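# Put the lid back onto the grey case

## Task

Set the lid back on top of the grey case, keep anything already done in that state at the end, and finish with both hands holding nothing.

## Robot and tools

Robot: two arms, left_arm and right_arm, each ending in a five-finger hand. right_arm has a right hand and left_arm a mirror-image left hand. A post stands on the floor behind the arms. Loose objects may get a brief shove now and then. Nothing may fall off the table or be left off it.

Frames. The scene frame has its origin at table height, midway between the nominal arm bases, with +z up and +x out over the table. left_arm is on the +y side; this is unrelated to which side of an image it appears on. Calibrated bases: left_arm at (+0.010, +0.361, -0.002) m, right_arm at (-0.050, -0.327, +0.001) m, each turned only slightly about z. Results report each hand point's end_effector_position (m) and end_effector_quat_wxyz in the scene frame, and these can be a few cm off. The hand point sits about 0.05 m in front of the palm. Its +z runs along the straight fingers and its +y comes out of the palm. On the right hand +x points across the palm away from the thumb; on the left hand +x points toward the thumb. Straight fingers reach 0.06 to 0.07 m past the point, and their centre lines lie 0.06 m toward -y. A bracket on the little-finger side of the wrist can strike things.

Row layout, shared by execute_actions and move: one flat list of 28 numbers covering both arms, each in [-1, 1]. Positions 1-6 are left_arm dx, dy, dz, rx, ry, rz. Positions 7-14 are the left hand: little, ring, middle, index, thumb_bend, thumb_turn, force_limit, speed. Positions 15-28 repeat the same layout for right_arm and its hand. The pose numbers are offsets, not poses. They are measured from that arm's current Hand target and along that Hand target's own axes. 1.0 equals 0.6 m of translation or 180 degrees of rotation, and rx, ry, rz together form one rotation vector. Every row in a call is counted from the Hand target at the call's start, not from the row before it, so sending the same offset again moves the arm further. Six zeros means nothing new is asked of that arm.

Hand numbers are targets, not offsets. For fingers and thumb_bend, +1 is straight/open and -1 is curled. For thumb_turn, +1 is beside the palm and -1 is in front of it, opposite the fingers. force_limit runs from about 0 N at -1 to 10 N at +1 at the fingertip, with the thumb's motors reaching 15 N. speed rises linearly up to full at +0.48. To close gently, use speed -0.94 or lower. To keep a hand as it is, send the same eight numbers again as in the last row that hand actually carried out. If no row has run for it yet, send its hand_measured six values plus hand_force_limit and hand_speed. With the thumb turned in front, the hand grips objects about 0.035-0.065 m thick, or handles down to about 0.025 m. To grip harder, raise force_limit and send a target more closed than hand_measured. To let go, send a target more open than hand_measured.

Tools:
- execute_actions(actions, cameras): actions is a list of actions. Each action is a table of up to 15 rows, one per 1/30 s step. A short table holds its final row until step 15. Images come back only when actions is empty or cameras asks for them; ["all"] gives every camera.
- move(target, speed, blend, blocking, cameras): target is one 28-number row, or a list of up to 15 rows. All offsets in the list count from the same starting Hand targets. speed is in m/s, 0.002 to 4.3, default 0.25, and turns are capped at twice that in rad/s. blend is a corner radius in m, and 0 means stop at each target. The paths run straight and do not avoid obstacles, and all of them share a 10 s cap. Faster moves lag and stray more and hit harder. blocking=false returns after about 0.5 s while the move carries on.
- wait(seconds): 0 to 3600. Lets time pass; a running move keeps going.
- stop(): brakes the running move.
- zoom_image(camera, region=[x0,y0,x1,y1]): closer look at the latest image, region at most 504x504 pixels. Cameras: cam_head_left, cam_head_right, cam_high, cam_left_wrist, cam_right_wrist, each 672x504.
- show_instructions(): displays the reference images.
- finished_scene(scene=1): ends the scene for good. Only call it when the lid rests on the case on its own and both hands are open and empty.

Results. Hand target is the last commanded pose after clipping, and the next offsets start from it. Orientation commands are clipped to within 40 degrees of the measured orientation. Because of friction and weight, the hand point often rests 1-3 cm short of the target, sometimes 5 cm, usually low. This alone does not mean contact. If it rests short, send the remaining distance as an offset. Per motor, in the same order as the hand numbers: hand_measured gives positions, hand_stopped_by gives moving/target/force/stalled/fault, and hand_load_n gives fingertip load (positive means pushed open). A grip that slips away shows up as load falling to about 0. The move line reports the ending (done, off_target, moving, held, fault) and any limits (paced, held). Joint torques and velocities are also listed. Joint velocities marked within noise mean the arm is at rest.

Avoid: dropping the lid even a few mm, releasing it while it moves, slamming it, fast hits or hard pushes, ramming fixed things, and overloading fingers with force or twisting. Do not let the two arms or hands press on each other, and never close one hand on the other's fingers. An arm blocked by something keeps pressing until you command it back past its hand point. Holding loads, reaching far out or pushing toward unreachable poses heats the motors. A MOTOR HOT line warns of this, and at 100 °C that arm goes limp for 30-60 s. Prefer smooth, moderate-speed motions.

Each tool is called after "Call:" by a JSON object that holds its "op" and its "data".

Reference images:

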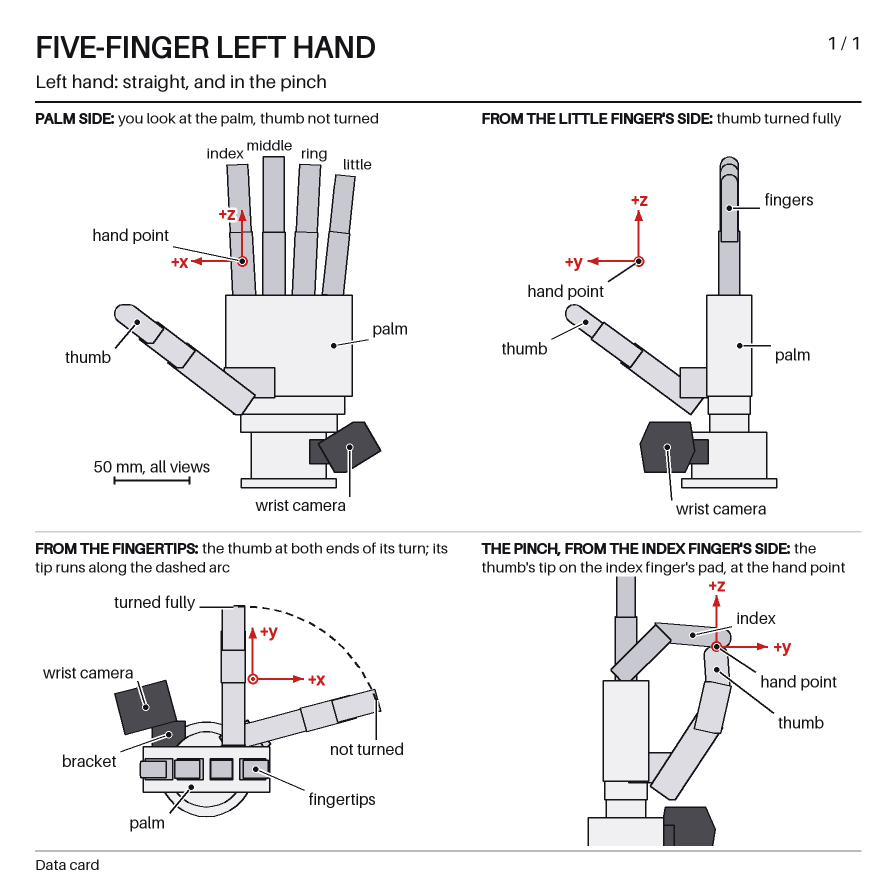

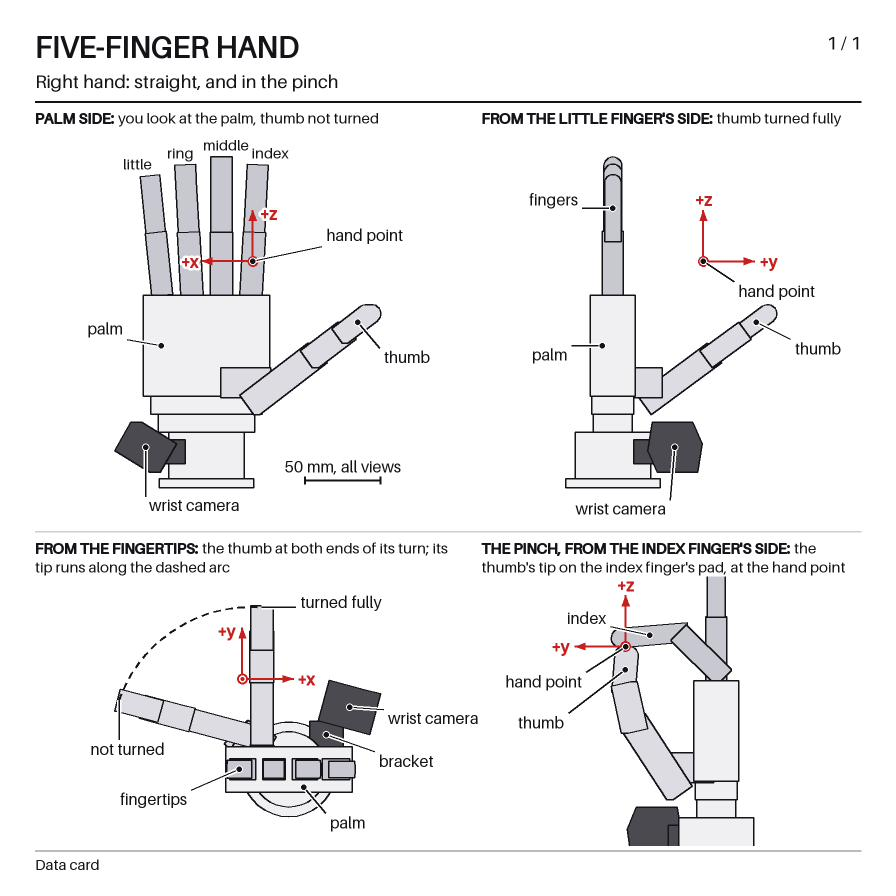

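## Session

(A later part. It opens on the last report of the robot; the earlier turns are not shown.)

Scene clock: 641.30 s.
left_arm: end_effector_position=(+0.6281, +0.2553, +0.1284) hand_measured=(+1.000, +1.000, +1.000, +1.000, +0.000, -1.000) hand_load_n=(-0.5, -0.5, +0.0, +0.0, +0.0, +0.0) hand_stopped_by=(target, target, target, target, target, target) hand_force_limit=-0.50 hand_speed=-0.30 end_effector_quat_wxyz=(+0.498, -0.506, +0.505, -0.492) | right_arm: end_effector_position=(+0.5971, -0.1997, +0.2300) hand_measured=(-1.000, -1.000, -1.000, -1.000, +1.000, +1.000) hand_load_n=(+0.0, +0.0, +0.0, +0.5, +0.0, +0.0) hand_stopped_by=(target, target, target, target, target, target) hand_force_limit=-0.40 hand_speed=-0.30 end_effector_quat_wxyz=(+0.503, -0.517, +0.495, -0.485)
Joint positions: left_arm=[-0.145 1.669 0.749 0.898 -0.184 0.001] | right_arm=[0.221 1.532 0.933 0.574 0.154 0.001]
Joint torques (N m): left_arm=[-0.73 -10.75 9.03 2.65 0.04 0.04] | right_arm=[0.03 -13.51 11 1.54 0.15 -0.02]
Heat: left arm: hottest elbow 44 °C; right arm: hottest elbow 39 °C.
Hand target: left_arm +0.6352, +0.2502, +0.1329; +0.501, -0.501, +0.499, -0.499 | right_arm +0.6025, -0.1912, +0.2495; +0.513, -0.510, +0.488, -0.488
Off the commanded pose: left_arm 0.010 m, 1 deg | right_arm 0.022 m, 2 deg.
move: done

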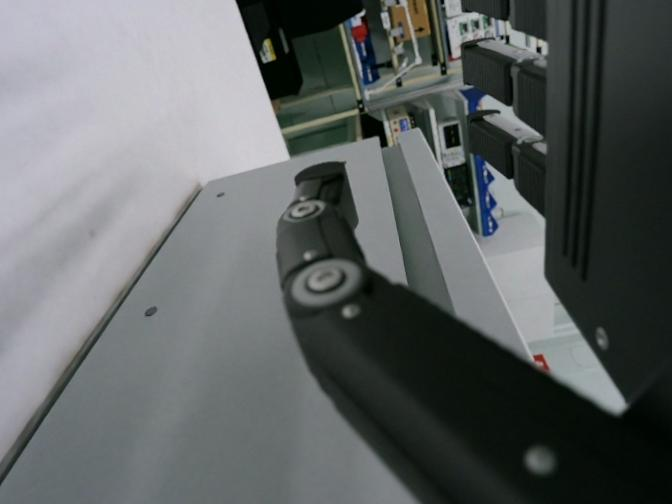

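Call:
{"op": "move", "data": {"target": [-0.13,-0.1,-0.05,0,0,0,1,1,1,1,0,-1,-0.5,-0.3,0.05,-0.12,-0.25,0,0,0,1,1,1,1,1,1,-0.4,-0.3], "speed": 0.15, "cameras": ["all"]}}

Call:
{"op": "zoom_image", "data": {"camera": "cam_head_left", "region": [240, 50, 470, 270]}}

Call:
{"op": "zoom_image", "data": {"camera": "cam_high", "region": [190, 130, 530, 450]}}

Scene clock: 644.50 s.
left_arm: end_effector_position=(+0.6071, +0.3250, +0.1951) hand_measured=(+1.000, +1.000, +1.000, +1.000, +0.000, -1.000) hand_load_n=(+0.0, +0.0, -0.5, +0.0, +0.0, +0.0) hand_stopped_by=(target, target, target, target, target, target) hand_force_limit=-0.50 hand_speed=-0.30 end_effector_quat_wxyz=(+0.503, -0.497, +0.497, -0.503) | right_arm: end_effector_position=(+0.4551, -0.2249, +0.3238) hand_measured=(+1.000, +1.000, +1.000, +1.000, +1.000, +1.000) hand_load_n=(+0.0, +0.0, +0.0, +0.0, +0.0, +0.0) hand_stopped_by=(target, target, target, target, target, target) hand_force_limit=-0.40 hand_speed=-0.30 end_effector_quat_wxyz=(+0.516, -0.509, +0.485, -0.489)
Joint positions: left_arm=[0.02 1.462 0.715 0.76 -0.012 0.001] | right_arm=[0.221 1.009 0.724 0.295 0.142 0.001]
Joint torques (N m): left_arm=[0.44 -10.4 8.46 1.32 0.24 0.04] | right_arm=[-1.55 -7.18 9.69 1.58 -0.13 -0.02]
Heat: left arm: hottest elbow 43 °C; right arm: hottest elbow 39 °C.
Hand target: left_arm +0.6049, +0.3281, +0.1927; +0.501, -0.501, +0.499, -0.499 | right_arm +0.4539, -0.2285, +0.3209; +0.513, -0.510, +0.488, -0.488
Off the commanded pose: left_arm 0.004 m, 1 deg | right_arm 0.005 m, 0 deg.
move: done

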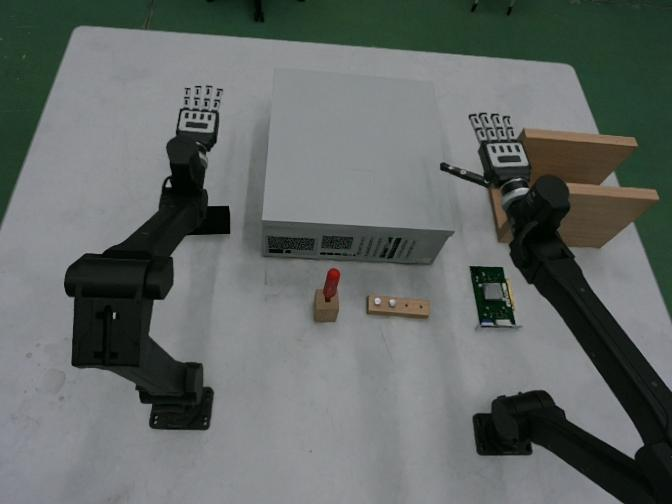

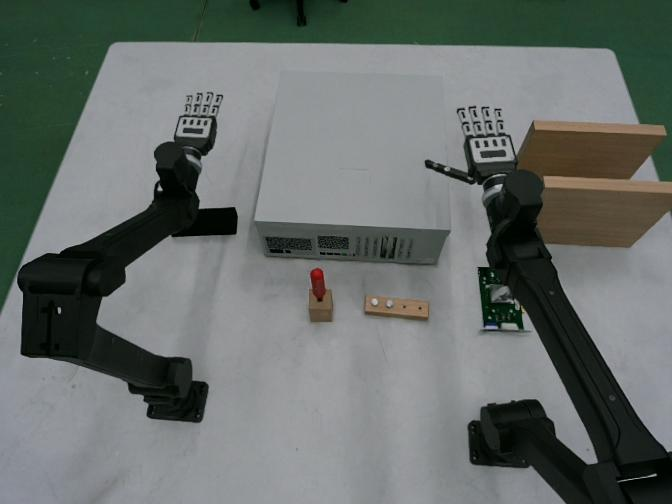

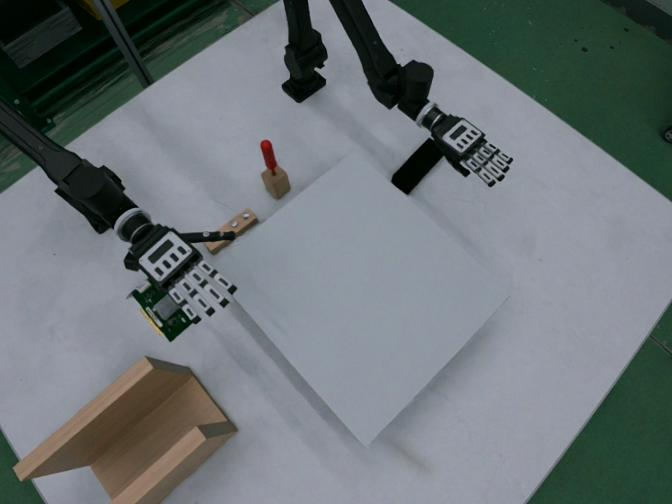

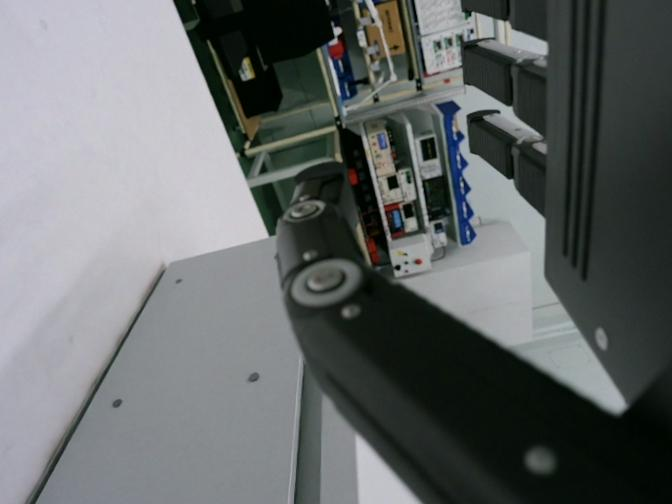

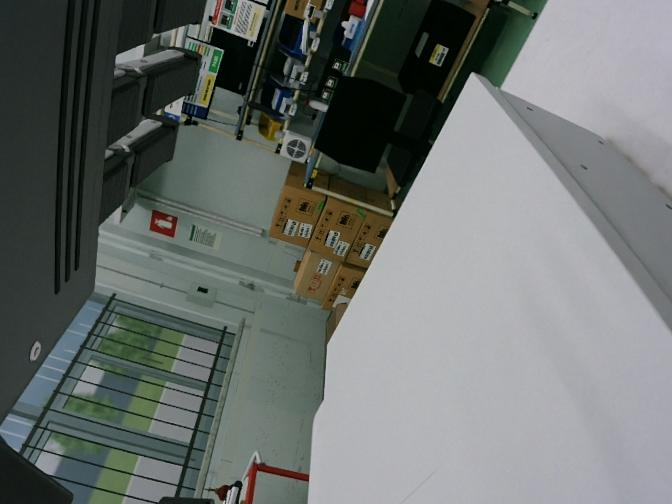

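Scaled by 2.191 from the camera's image (finer frame: 960x720).

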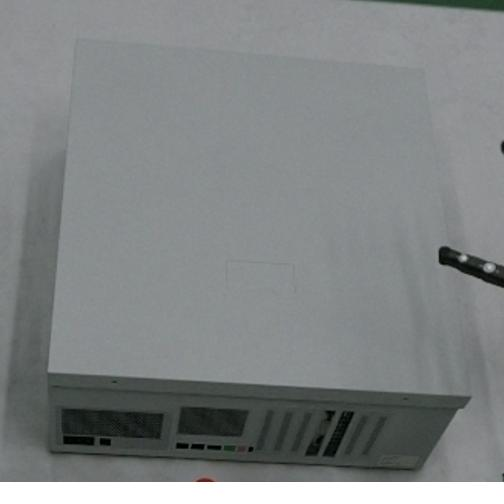

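Scaled by 1.482 from the camera's image (finer frame: 960x720).

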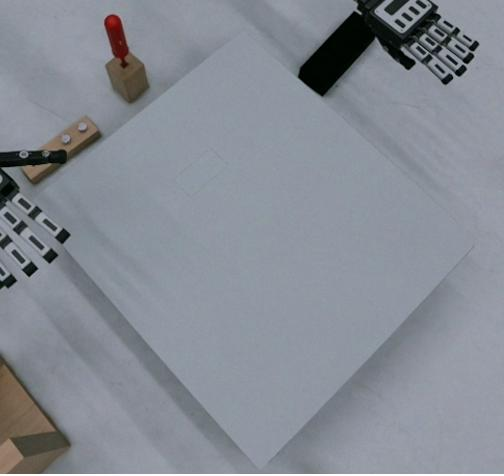

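Call:
{"op": "move", "data": {"target": [[0,-0.179,0,0,0,0,1,1,1,1,1,1,-0.5,-0.3,0,0,0,0,0,0,1,1,1,1,1,1,-0.4,-0.3],[0.0635,-0.179,-0.475,0,0,0,1,1,1,1,1,1,-0.5,-0.3,0.1245,0,-0.23,0,0,0,1,1,1,1,1,1,-0.4,-0.3],[0.0635,0.1045,-0.475,0,0,0,1,1,1,1,1,1,-0.5,-0.3,0.1245,0.318,-0.23,0,0,0,1,1,1,1,1,1,-0.4,-0.3]], "speed": 0.15, "blend": [0.02, 0.03, 0], "cameras": ["all"]}}

Scene clock: 653.63 s.
left_arm: end_effector_position=(+0.3195, +0.2921, +0.1279) hand_measured=(+1.000, +1.000, +1.000, +1.000, +1.000, +1.000) hand_load_n=(+0.0, +0.0, +0.0, +0.0, +0.0, +0.0) hand_stopped_by=(target, target, target, target, target, target) hand_force_limit=-0.50 hand_speed=-0.30 end_effector_quat_wxyz=(+0.500, -0.504, +0.503, -0.493) | right_arm: end_effector_position=(+0.3211, -0.3057, +0.1299) hand_measured=(+1.000, +1.000, +1.000, +1.000, +1.000, +1.000) hand_load_n=(-0.5, +0.0, +0.0, +0.0, +0.0, +0.0) hand_stopped_by=(target, target, target, target, target, target) hand_force_limit=-0.40 hand_speed=-0.30 end_effector_quat_wxyz=(+0.513, -0.514, +0.487, -0.485)
Joint positions: left_arm=[-0.3 0.354 0.004 0.335 -0.341 0.001] | right_arm=[-0.084 0.944 0.093 0.849 -0.168 0.001]
Joint torques (N m): left_arm=[-1.61 1.49 10.59 2.92 0.07 0.01] | right_arm=[-1.79 -2.84 6.99 2.62 -0.13 -0.01]
Heat: left arm: hottest elbow 43 °C; right arm: hottest elbow 40 °C.
Hand target: left_arm +0.3200, +0.2892, +0.1301; +0.501, -0.501, +0.499, -0.499 | right_arm +0.3202, -0.3092, +0.1294; +0.513, -0.510, +0.488, -0.488
Off the commanded pose: left_arm 0.004 m, 1 deg | right_arm 0.004 m, 1 deg.
move: done

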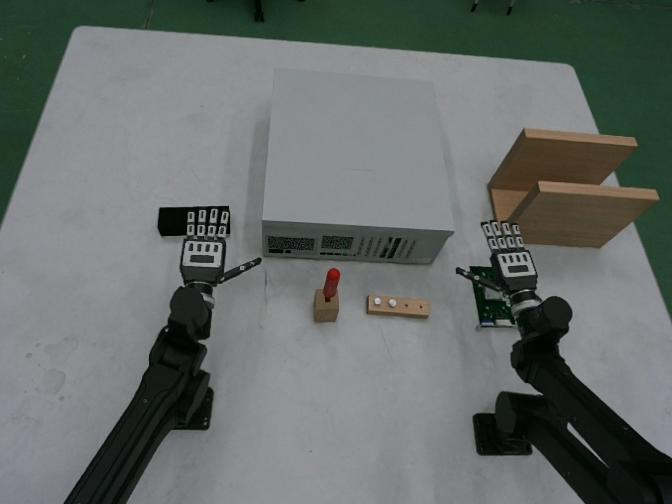

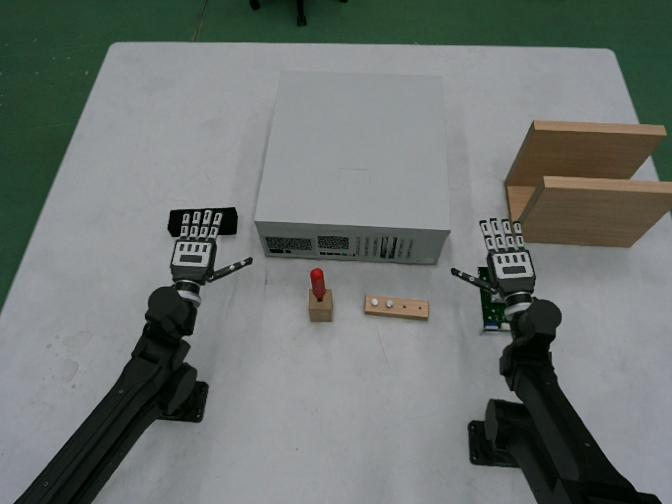

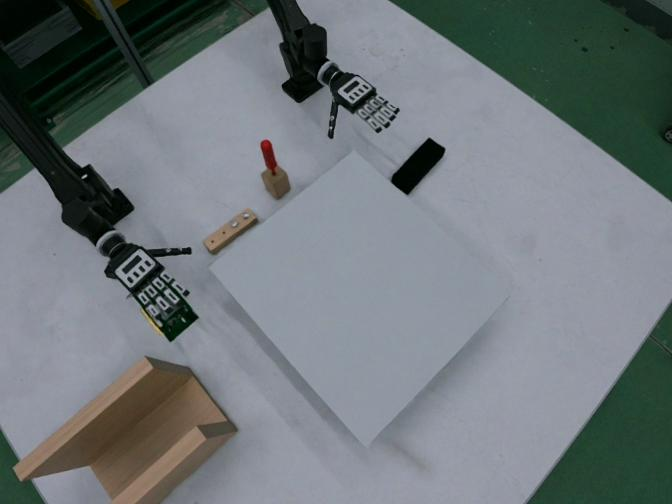

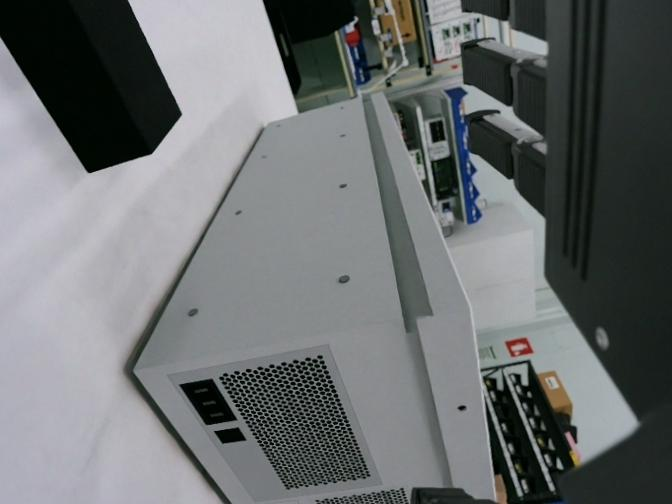

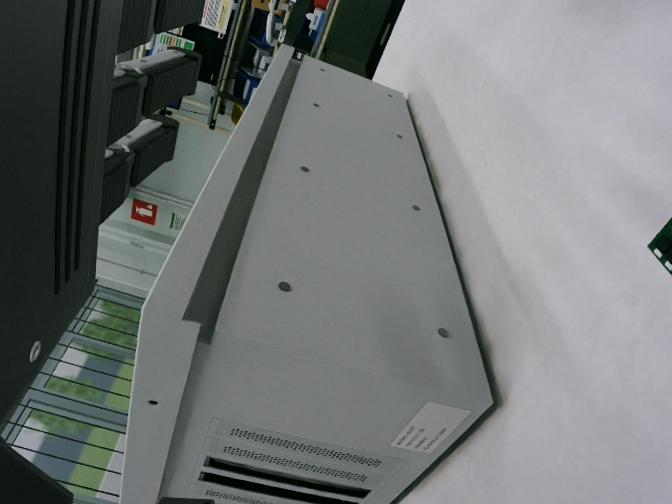

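Call:
{"op": "zoom_image", "data": {"camera": "cam_left_wrist", "region": [370, 260, 500, 430]}}

Call:
{"op": "zoom_image", "data": {"camera": "cam_right_wrist", "region": [110, 250, 260, 430]}}

Call:
{"op": "zoom_image", "data": {"camera": "cam_left_wrist", "region": [330, 80, 450, 200]}}

Call:
{"op": "zoom_image", "data": {"camera": "cam_right_wrist", "region": [210, 30, 330, 150]}}

Scaled by 2.965 from the camera's image (finer frame: 960x720).

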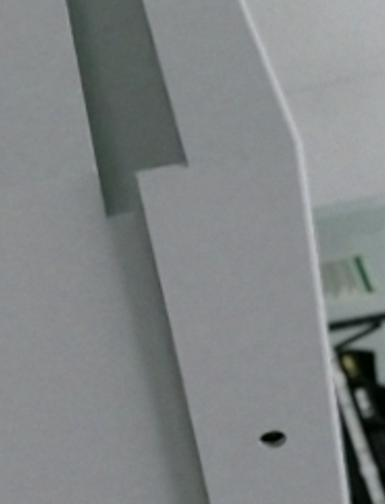

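Scaled by 2.800 from the camera's image (finer frame: 960x720).

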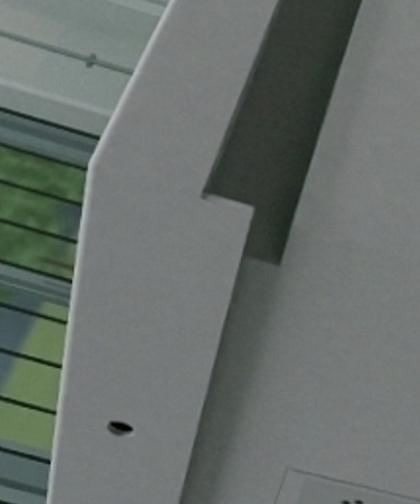

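Scaled by 4.200 from the camera's image (finer frame: 960x720).

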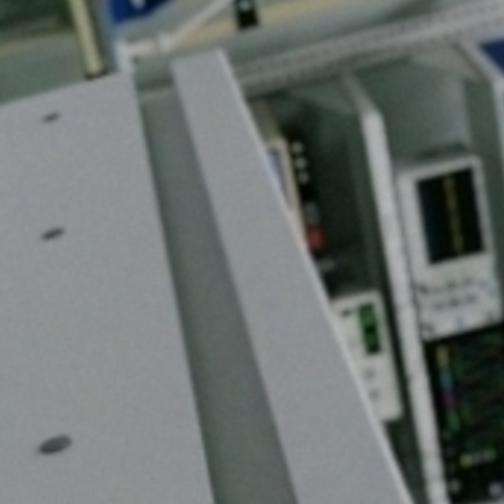

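Scaled by 4.200 from the camera's image (finer frame: 960x720).

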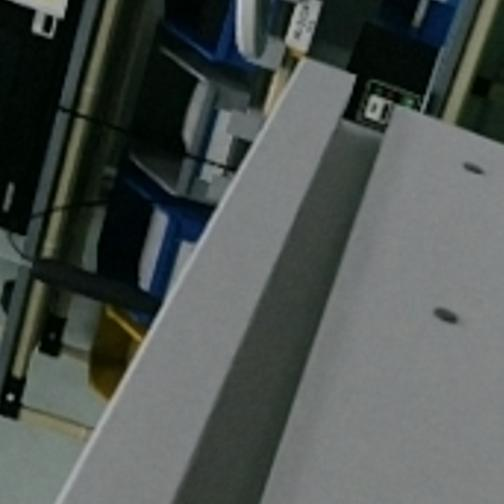

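Call:
{"op": "zoom_image", "data": {"camera": "cam_left_wrist", "region": [120, 240, 520, 504]}}

Call:
{"op": "zoom_image", "data": {"camera": "cam_right_wrist", "region": [110, 240, 510, 504]}}

Call:
{"op": "zoom_image", "data": {"camera": "cam_left_wrist", "region": [280, 290, 440, 410]}}

Scaled by 1.260 from the camera's image (finer frame: 960x720).

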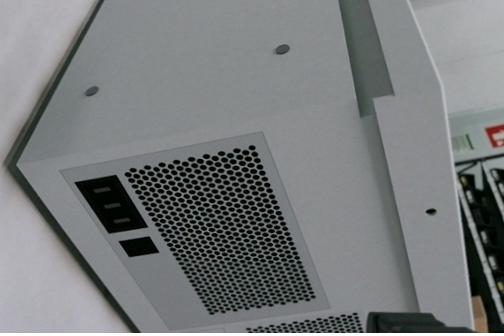

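Scaled by 1.260 from the camera's image (finer frame: 960x720).

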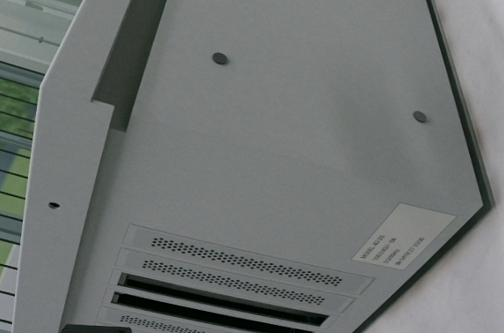

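Scaled by 3.150 from the camera's image (finer frame: 960x720).

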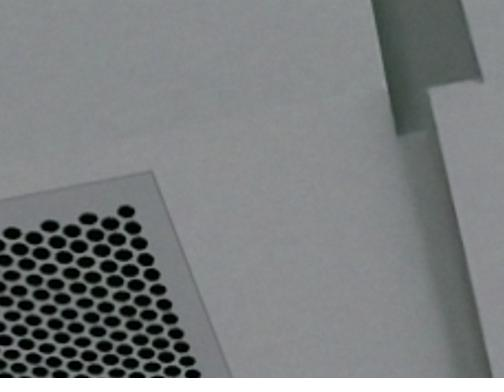

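Call:
{"op": "zoom_image", "data": {"camera": "cam_right_wrist", "region": [180, 280, 340, 400]}}

Call:
{"op": "zoom_image", "data": {"camera": "cam_right_wrist", "region": [170, 290, 260, 380]}}

Call:
{"op": "zoom_image", "data": {"camera": "cam_left_wrist", "region": [370, 280, 460, 370]}}

Scaled by 3.150 from the camera's image (finer frame: 960x720).

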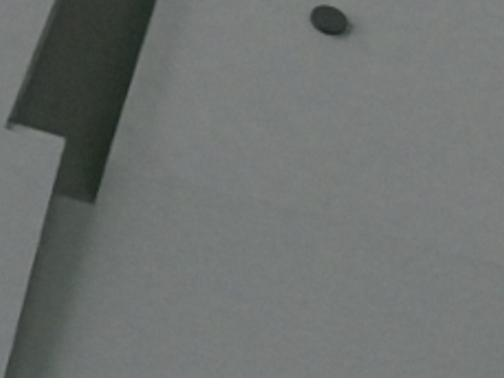

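Scaled by 5.600 from the camera's image (finer frame: 960x720).

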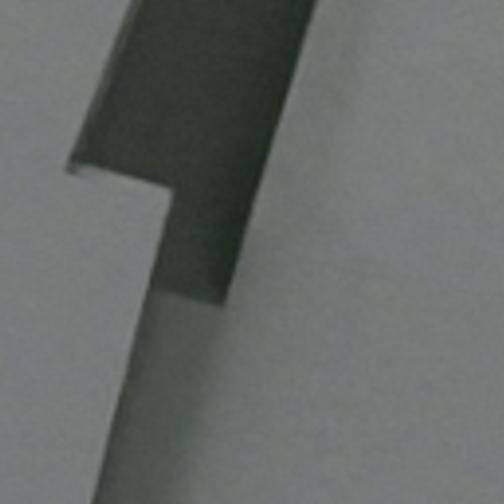

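Scaled by 5.600 from the camera's image (finer frame: 960x720).

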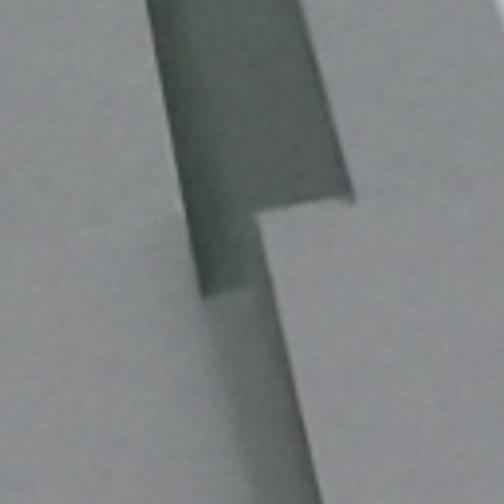

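Call:
{"op": "move", "data": {"target": [[0,0,0,0,0,0,1,1,1,1,1,1,-0.5,-0.3,-0.05,0,0.0025,0,0,0,1,1,1,1,0,-1,-0.4,-0.3],[0,0,0,0,0,0,1,1,1,1,1,1,-0.5,-0.3,-0.032,0.005,0.502,0,0,0,1,1,1,1,0,-1,-0.4,-0.3]], "speed": 0.12, "cameras": ["cam_head_left","cam_high","cam_right_wrist","cam_left_wrist"]}}

Call:
{"op": "zoom_image", "data": {"camera": "cam_left_wrist", "region": [370, 280, 460, 370]}}

Scene clock: 670.20 s.
left_arm: end_effector_position=(+0.3195, +0.2921, +0.1275) hand_measured=(+1.000, +1.000, +1.000, +1.000, +1.000, +1.000) hand_load_n=(+0.0, +0.0, +0.0, +0.0, +0.0, +0.0) hand_stopped_by=(target, target, target, target, target, target) hand_force_limit=-0.50 hand_speed=-0.30 end_effector_quat_wxyz=(+0.500, -0.505, +0.503, -0.492) | right_arm: end_effector_position=(+0.6022, -0.2704, +0.1122) hand_measured=(+1.000, +1.000, +1.000, +1.000, +0.000, -1.000) hand_load_n=(+0.0, -0.5, +0.0, +0.0, +0.0, +0.0) hand_stopped_by=(target, target, target, target, target, target) hand_force_limit=-0.40 hand_speed=-0.30 end_effector_quat_wxyz=(+0.507, -0.520, +0.493, -0.479)
Joint positions: left_arm=[-0.3 0.356 0.004 0.336 -0.341 0.001] | right_arm=[0.061 1.771 0.828 0.917 -0.021 0.001]
Joint torques (N m): left_arm=[-0.79 1.49 10.17 2.81 0.05 0.03] | right_arm=[-1.61 -13.39 10.4 1.59 -0.11 -0.03]
Heat: left arm: hottest elbow 43 °C; right arm: hottest elbow 39 °C.
Hand target: left_arm +0.3200, +0.2893, +0.1301; +0.501, -0.501, +0.499, -0.499 | right_arm +0.6202, -0.2755, +0.1276; +0.513, -0.510, +0.488, -0.488
Off the commanded pose: left_arm 0.004 m, 1 deg | right_arm 0.024 m, 2 deg.
move: off_target (right_arm)
Images, in order (width x height): cam_head_left 672x504, cam_high 672x504, cam_left_wrist 672x504, cam_right_wrist 672x504.

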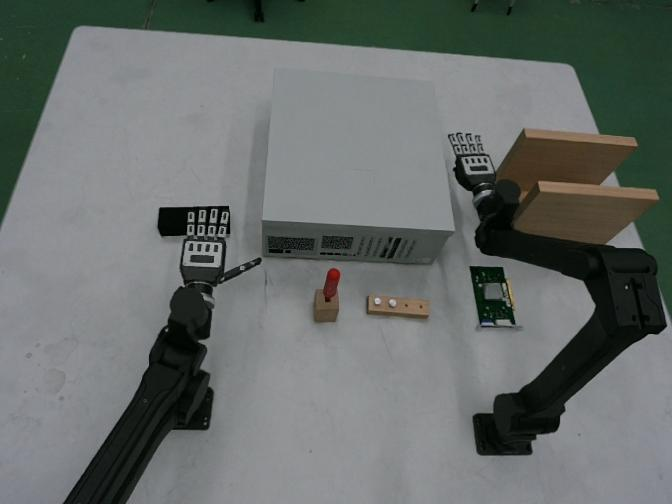

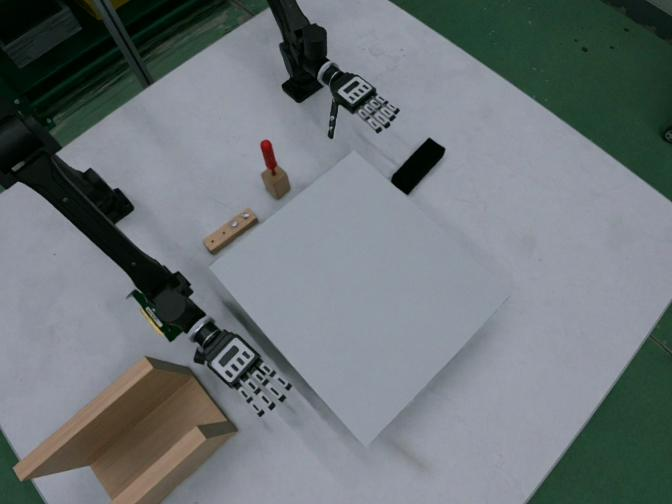

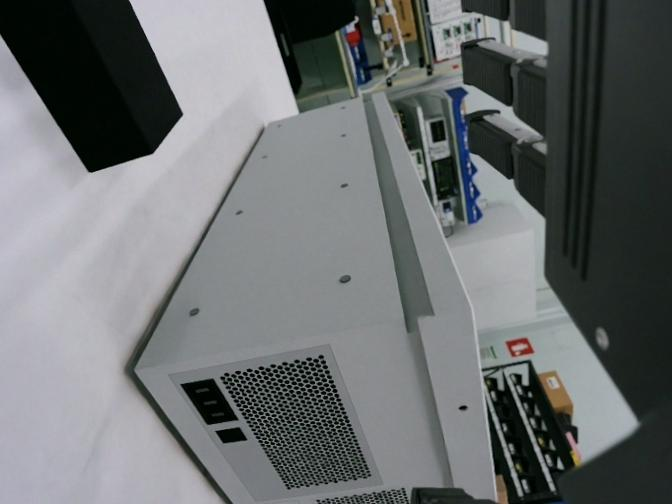

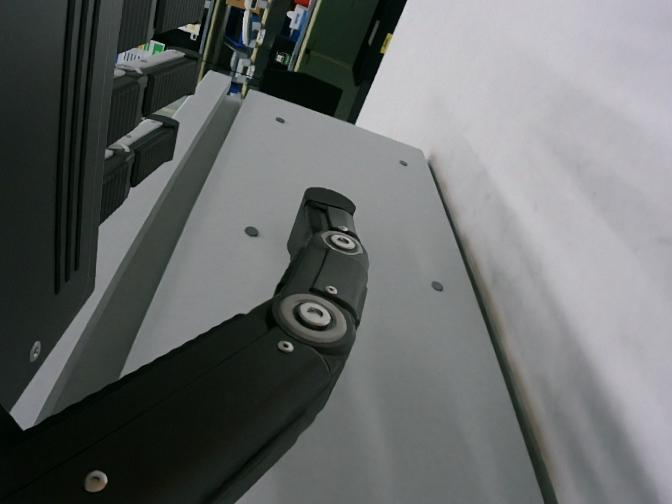

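Scaled by 5.600 from the camera's image (finer frame: 960x720).

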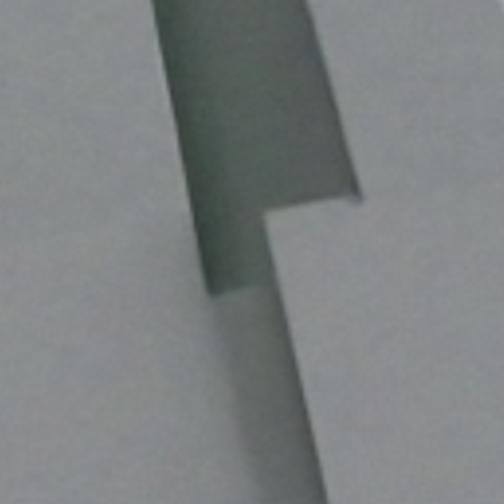

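Call:
{"op": "move", "data": {"target": [0,0,0,0,0,0,1,1,1,1,1,1,-0.5,-0.3,-0.0425,0,0.002,0,0,0,1,1,1,1,0,-1,-0.4,-0.3], "speed": 0.05, "cameras": ["cam_left_wrist","cam_right_wrist"]}}

Call:
{"op": "zoom_image", "data": {"camera": "cam_left_wrist", "region": [370, 280, 460, 370]}}

Scene clock: 671.63 s.
left_arm: end_effector_position=(+0.3195, +0.2921, +0.1275) hand_measured=(+1.000, +1.000, +1.000, +1.000, +1.000, +1.000) hand_load_n=(-0.5, +0.0, +0.0, +0.0, +0.0, +0.0) hand_stopped_by=(target, target, target, target, target, target) hand_force_limit=-0.50 hand_speed=-0.30 end_effector_quat_wxyz=(+0.500, -0.505, +0.503, -0.492) | right_arm: end_effector_position=(+0.6019, -0.2555, +0.1109) hand_measured=(+1.000, +1.000, +1.000, +1.000, +0.000, -1.000) hand_load_n=(+0.0, +0.0, +0.0, +0.0, +0.0, +0.0) hand_stopped_by=(target, target, target, target, target, target) hand_force_limit=-0.40 hand_speed=-0.30 end_effector_quat_wxyz=(+0.503, -0.518, +0.496, -0.482)
Joint positions: left_arm=[-0.3 0.356 0.004 0.336 -0.341 0.001] | right_arm=[0.098 1.773 0.828 0.915 0.026 0.001]
Joint torques (N m): left_arm=[-1.08 1.73 10.43 2.99 0.07 0.03] | right_arm=[-0.38 -13.45 10.61 1.62 0.15 -0.03]
Heat: left arm: hottest elbow 43 °C; right arm: hottest elbow 40 °C.
Hand target: left_arm +0.3200, +0.2893, +0.1301; +0.501, -0.501, +0.499, -0.499 | right_arm +0.6202, -0.2502, +0.1276; +0.513, -0.510, +0.488, -0.488
Off the commanded pose: left_arm 0.004 m, 1 deg | right_arm 0.025 m, 2 deg.
move: off_target (right_arm)

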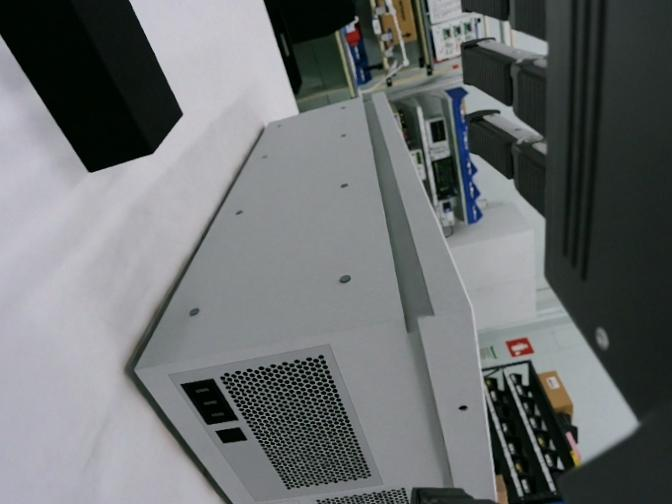

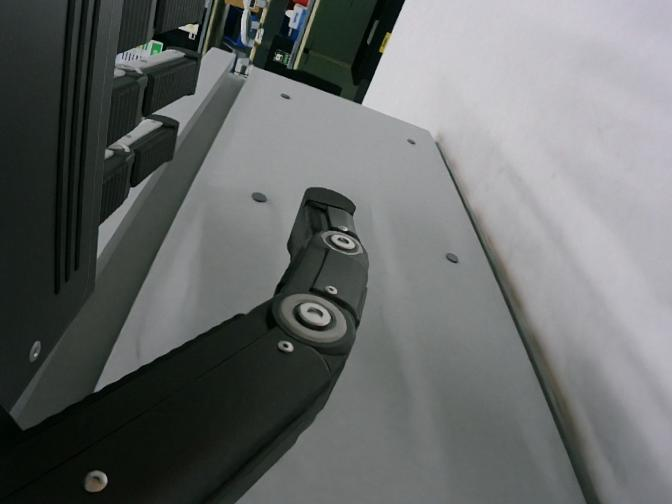

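Scaled by 5.600 from the camera's image (finer frame: 960x720).

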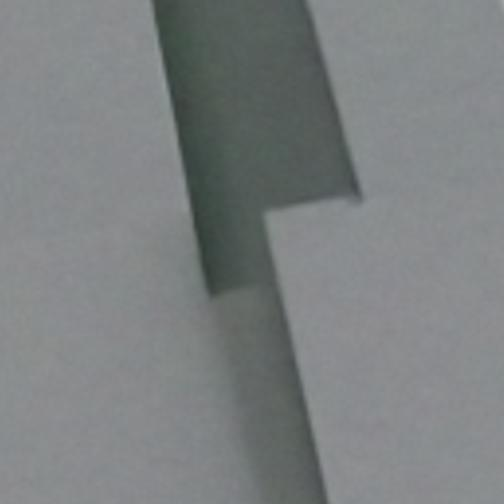

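Call:
{"op": "move", "data": {"target": [0,0,0,0,0,0,1,1,1,1,1,1,-0.5,-0.3,-0.025,-0.01,0.001,0,0,0,1,1,1,1,0,-1,-0.4,-0.3], "speed": 0.04, "cameras": ["cam_left_wrist"]}}

Call:
{"op": "zoom_image", "data": {"camera": "cam_left_wrist", "region": [370, 280, 460, 370]}}

Scene clock: 672.87 s.
left_arm: end_effector_position=(+0.3195, +0.2921, +0.1275) hand_measured=(+1.000, +1.000, +1.000, +1.000, +1.000, +1.000) hand_load_n=(+0.0, +0.0, +0.0, +0.0, +0.0, -0.5) hand_stopped_by=(target, target, target, target, target, target) hand_force_limit=-0.50 hand_speed=-0.30 end_effector_quat_wxyz=(+0.500, -0.505, +0.503, -0.492) | right_arm: end_effector_position=(+0.6030, -0.2438, +0.1102) hand_measured=(+1.000, +1.000, +1.000, +1.000, +0.000, -1.000) hand_load_n=(+0.0, +0.0, +0.0, +0.0, +0.0, +0.0) hand_stopped_by=(target, target, target, target, target, target) hand_force_limit=-0.40 hand_speed=-0.30 end_effector_quat_wxyz=(+0.499, -0.520, +0.500, -0.481)
Joint positions: left_arm=[-0.3 0.356 0.004 0.336 -0.341 0.001] | right_arm=[0.125 1.773 0.837 0.897 0.06 0.001]
Joint torques (N m): left_arm=[-1.08 1.2 10.29 2.81 0.06 -0.06] | right_arm=[-0.09 -14.45 10.47 1.55 0.05 -0.03]
Heat: left arm: hottest elbow 43 °C; right arm: hottest elbow 40 °C.
Hand target: left_arm +0.3200, +0.2893, +0.1301; +0.501, -0.501, +0.499, -0.499 | right_arm +0.6200, -0.2351, +0.1336; +0.513, -0.510, +0.488, -0.488
Off the commanded pose: left_arm 0.004 m, 1 deg | right_arm 0.030 m, 3 deg.
move: off_target (right_arm)

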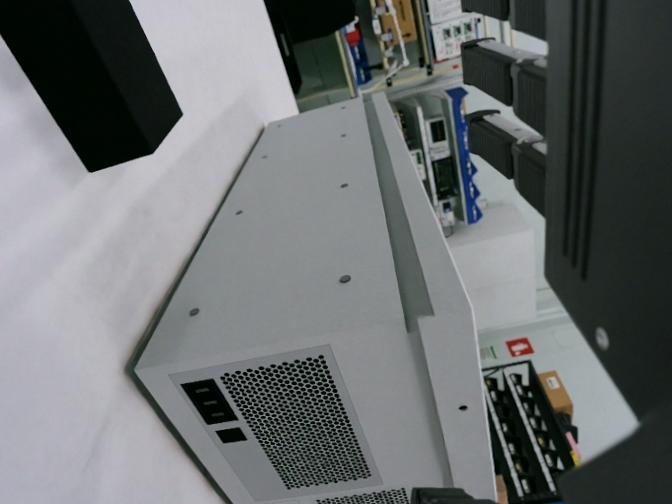

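Scaled by 5.600 from the camera's image (finer frame: 960x720).

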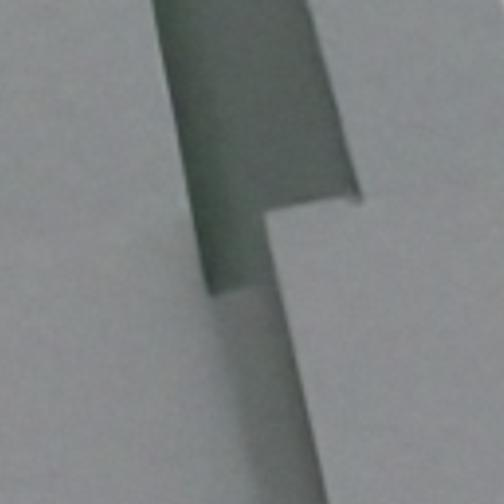

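Call:
{"op": "move", "data": {"target": [0,0,0,0,0,0,1,1,1,1,1,1,-0.5,-0.3,-0.02,-0.01,0.001,0,0,0,1,1,1,1,0,-1,-0.4,-0.3], "speed": 0.04, "cameras": ["cam_left_wrist"]}}

Call:
{"op": "zoom_image", "data": {"camera": "cam_left_wrist", "region": [370, 280, 460, 370]}}

Scene clock: 673.90 s.
left_arm: end_effector_position=(+0.3195, +0.2921, +0.1275) hand_measured=(+1.000, +1.000, +1.000, +1.000, +1.000, +1.000) hand_load_n=(+0.0, +0.0, +0.0, +0.0, +0.0, -0.5) hand_stopped_by=(target, target, target, target, target, target) hand_force_limit=-0.50 hand_speed=-0.30 end_effector_quat_wxyz=(+0.500, -0.505, +0.503, -0.492) | right_arm: end_effector_position=(+0.6032, -0.2421, +0.1085) hand_measured=(+1.000, +1.000, +1.000, +1.000, +0.000, -1.000) hand_load_n=(+0.0, -0.5, +0.0, +0.0, +0.0, +0.0) hand_stopped_by=(target, target, target, target, target, target) hand_force_limit=-0.40 hand_speed=-0.30 end_effector_quat_wxyz=(+0.491, -0.519, +0.507, -0.483)
Joint positions: left_arm=[-0.3 0.356 0.004 0.336 -0.341 0.001] | right_arm=[0.136 1.771 0.84 0.88 0.088 0.001]
Joint torques (N m): left_arm=[-1.14 1.2 10.32 2.62 0.05 -0.02] | right_arm=[1.03 -15.27 10.66 1.54 -0.13 -0.02]
Heat: left arm: hottest elbow 43 °C; right arm: hottest elbow 40 °C.
Hand target: left_arm +0.3200, +0.2893, +0.1301; +0.501, -0.501, +0.499, -0.499 | right_arm +0.6201, -0.2232, +0.1397; +0.513, -0.510, +0.488, -0.488
Off the commanded pose: left_arm 0.004 m, 1 deg | right_arm 0.040 m, 4 deg.
move: off_target (right_arm)

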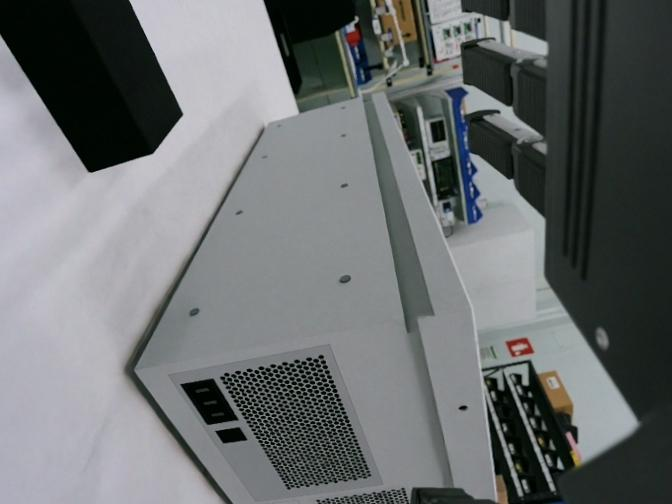

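Scaled by 5.600 from the camera's image (finer frame: 960x720).

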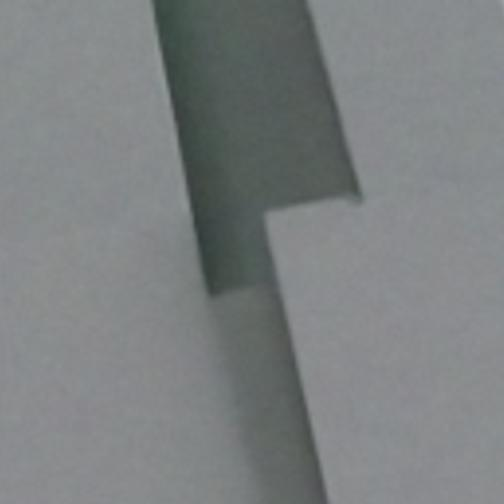

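Call:
{"op": "move", "data": {"target": [0,0,0,0,0,0,1,1,1,1,1,1,-0.5,-0.3,-0.02,-0.01,0.001,0,0,0,1,1,1,1,0,-1,-0.4,-0.3], "speed": 0.04, "cameras": ["cam_left_wrist"]}}

Call:
{"op": "zoom_image", "data": {"camera": "cam_left_wrist", "region": [370, 280, 460, 370]}}

Scene clock: 675.00 s.
left_arm: end_effector_position=(+0.3195, +0.2921, +0.1275) hand_measured=(+1.000, +1.000, +1.000, +1.000, +1.000, +1.000) hand_load_n=(+0.0, +0.0, -0.5, +0.0, +0.0, +0.0) hand_stopped_by=(target, target, target, target, target, target) hand_force_limit=-0.50 hand_speed=-0.30 end_effector_quat_wxyz=(+0.500, -0.505, +0.503, -0.492) | right_arm: end_effector_position=(+0.6022, -0.2403, +0.1099) hand_measured=(+1.000, +1.000, +1.000, +1.000, +0.000, -1.000) hand_load_n=(+0.0, +0.0, +0.0, -0.5, +0.0, +0.0) hand_stopped_by=(target, target, target, target, target, target) hand_force_limit=-0.40 hand_speed=-0.30 end_effector_quat_wxyz=(+0.484, -0.517, +0.513, -0.486)
Joint positions: left_arm=[-0.3 0.356 0.004 0.336 -0.341 0.001] | right_arm=[0.149 1.762 0.841 0.86 0.12 0.001]
Joint torques (N m): left_arm=[-1.14 1.61 10.39 2.66 0.06 -0.02] | right_arm=[1.9 -15.27 11.12 1.61 -0.43 -0.02]
Heat: left arm: hottest elbow 43 °C; right arm: hottest elbow 40 °C.
Hand target: left_arm +0.3200, +0.2893, +0.1301; +0.501, -0.501, +0.499, -0.499 | right_arm +0.6201, -0.2111, +0.1458; +0.513, -0.510, +0.488, -0.488
Off the commanded pose: left_arm 0.004 m, 1 deg | right_arm 0.049 m, 5 deg.
move: off_target (right_arm)

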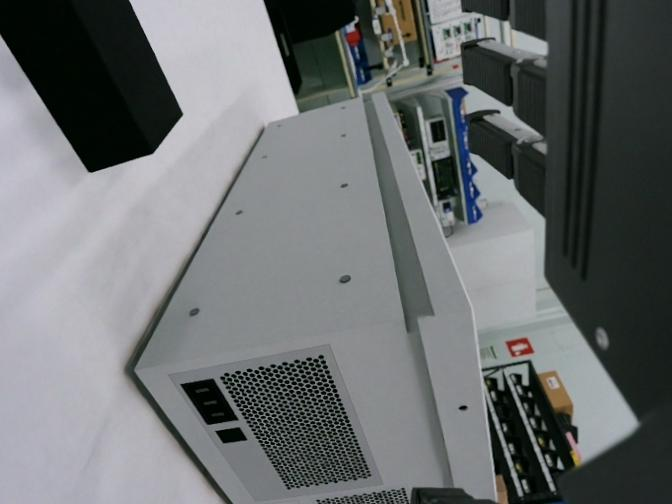

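Scaled by 5.600 from the camera's image (finer frame: 960x720).

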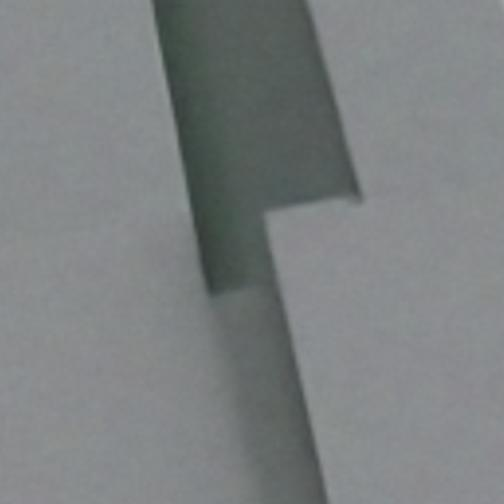

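Call:
{"op": "move", "data": {"target": [0,0,0,0,0,0,1,1,1,1,1,1,-0.5,-0.3,-0.025,0,0.001,0,0,0,1,1,1,1,0,-1,-0.4,-0.3], "speed": 0.03, "cameras": ["cam_left_wrist"]}}

Call:
{"op": "zoom_image", "data": {"camera": "cam_left_wrist", "region": [370, 280, 460, 370]}}

Scene clock: 676.20 s.
left_arm: end_effector_position=(+0.3195, +0.2921, +0.1275) hand_measured=(+1.000, +1.000, +1.000, +1.000, +1.000, +1.000) hand_load_n=(+0.0, +0.0, +0.0, +0.0, +0.0, +0.0) hand_stopped_by=(target, target, target, target, target, target) hand_force_limit=-0.50 hand_speed=-0.30 end_effector_quat_wxyz=(+0.500, -0.505, +0.503, -0.492) | right_arm: end_effector_position=(+0.6026, -0.2349, +0.1108) hand_measured=(+1.000, +1.000, +1.000, +1.000, +0.000, -1.000) hand_load_n=(+0.0, +0.0, -0.5, -1.0, +0.0, +0.0) hand_stopped_by=(target, target, target, target, target, target) hand_force_limit=-0.40 hand_speed=-0.30 end_effector_quat_wxyz=(+0.479, -0.513, +0.517, -0.491)
Joint positions: left_arm=[-0.3 0.356 0.004 0.336 -0.341 0.001] | right_arm=[0.168 1.761 0.845 0.855 0.156 0.001]
Joint torques (N m): left_arm=[-0.15 1.03 10.41 2.97 -0.01 -0.02] | right_arm=[2.78 -15.15 11.25 1.72 -0.7 -0.03]
Heat: left arm: hottest elbow 43 °C; right arm: hottest elbow 40 °C.
Hand target: left_arm +0.3200, +0.2893, +0.1301; +0.501, -0.501, +0.499, -0.499 | right_arm +0.6200, -0.1960, +0.1459; +0.513, -0.510, +0.488, -0.488
Off the commanded pose: left_arm 0.004 m, 1 deg | right_arm 0.055 m, 5 deg.
move: off_target (right_arm)

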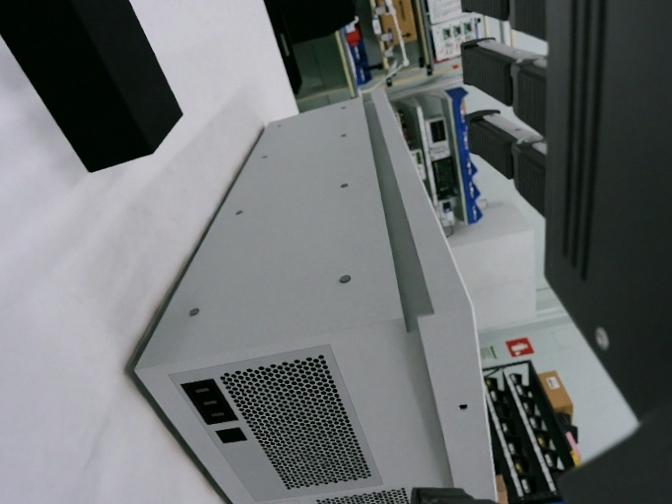

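Scaled by 5.600 from the camera's image (finer frame: 960x720).

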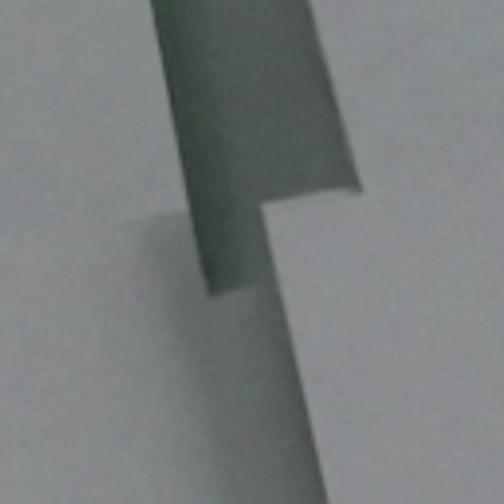

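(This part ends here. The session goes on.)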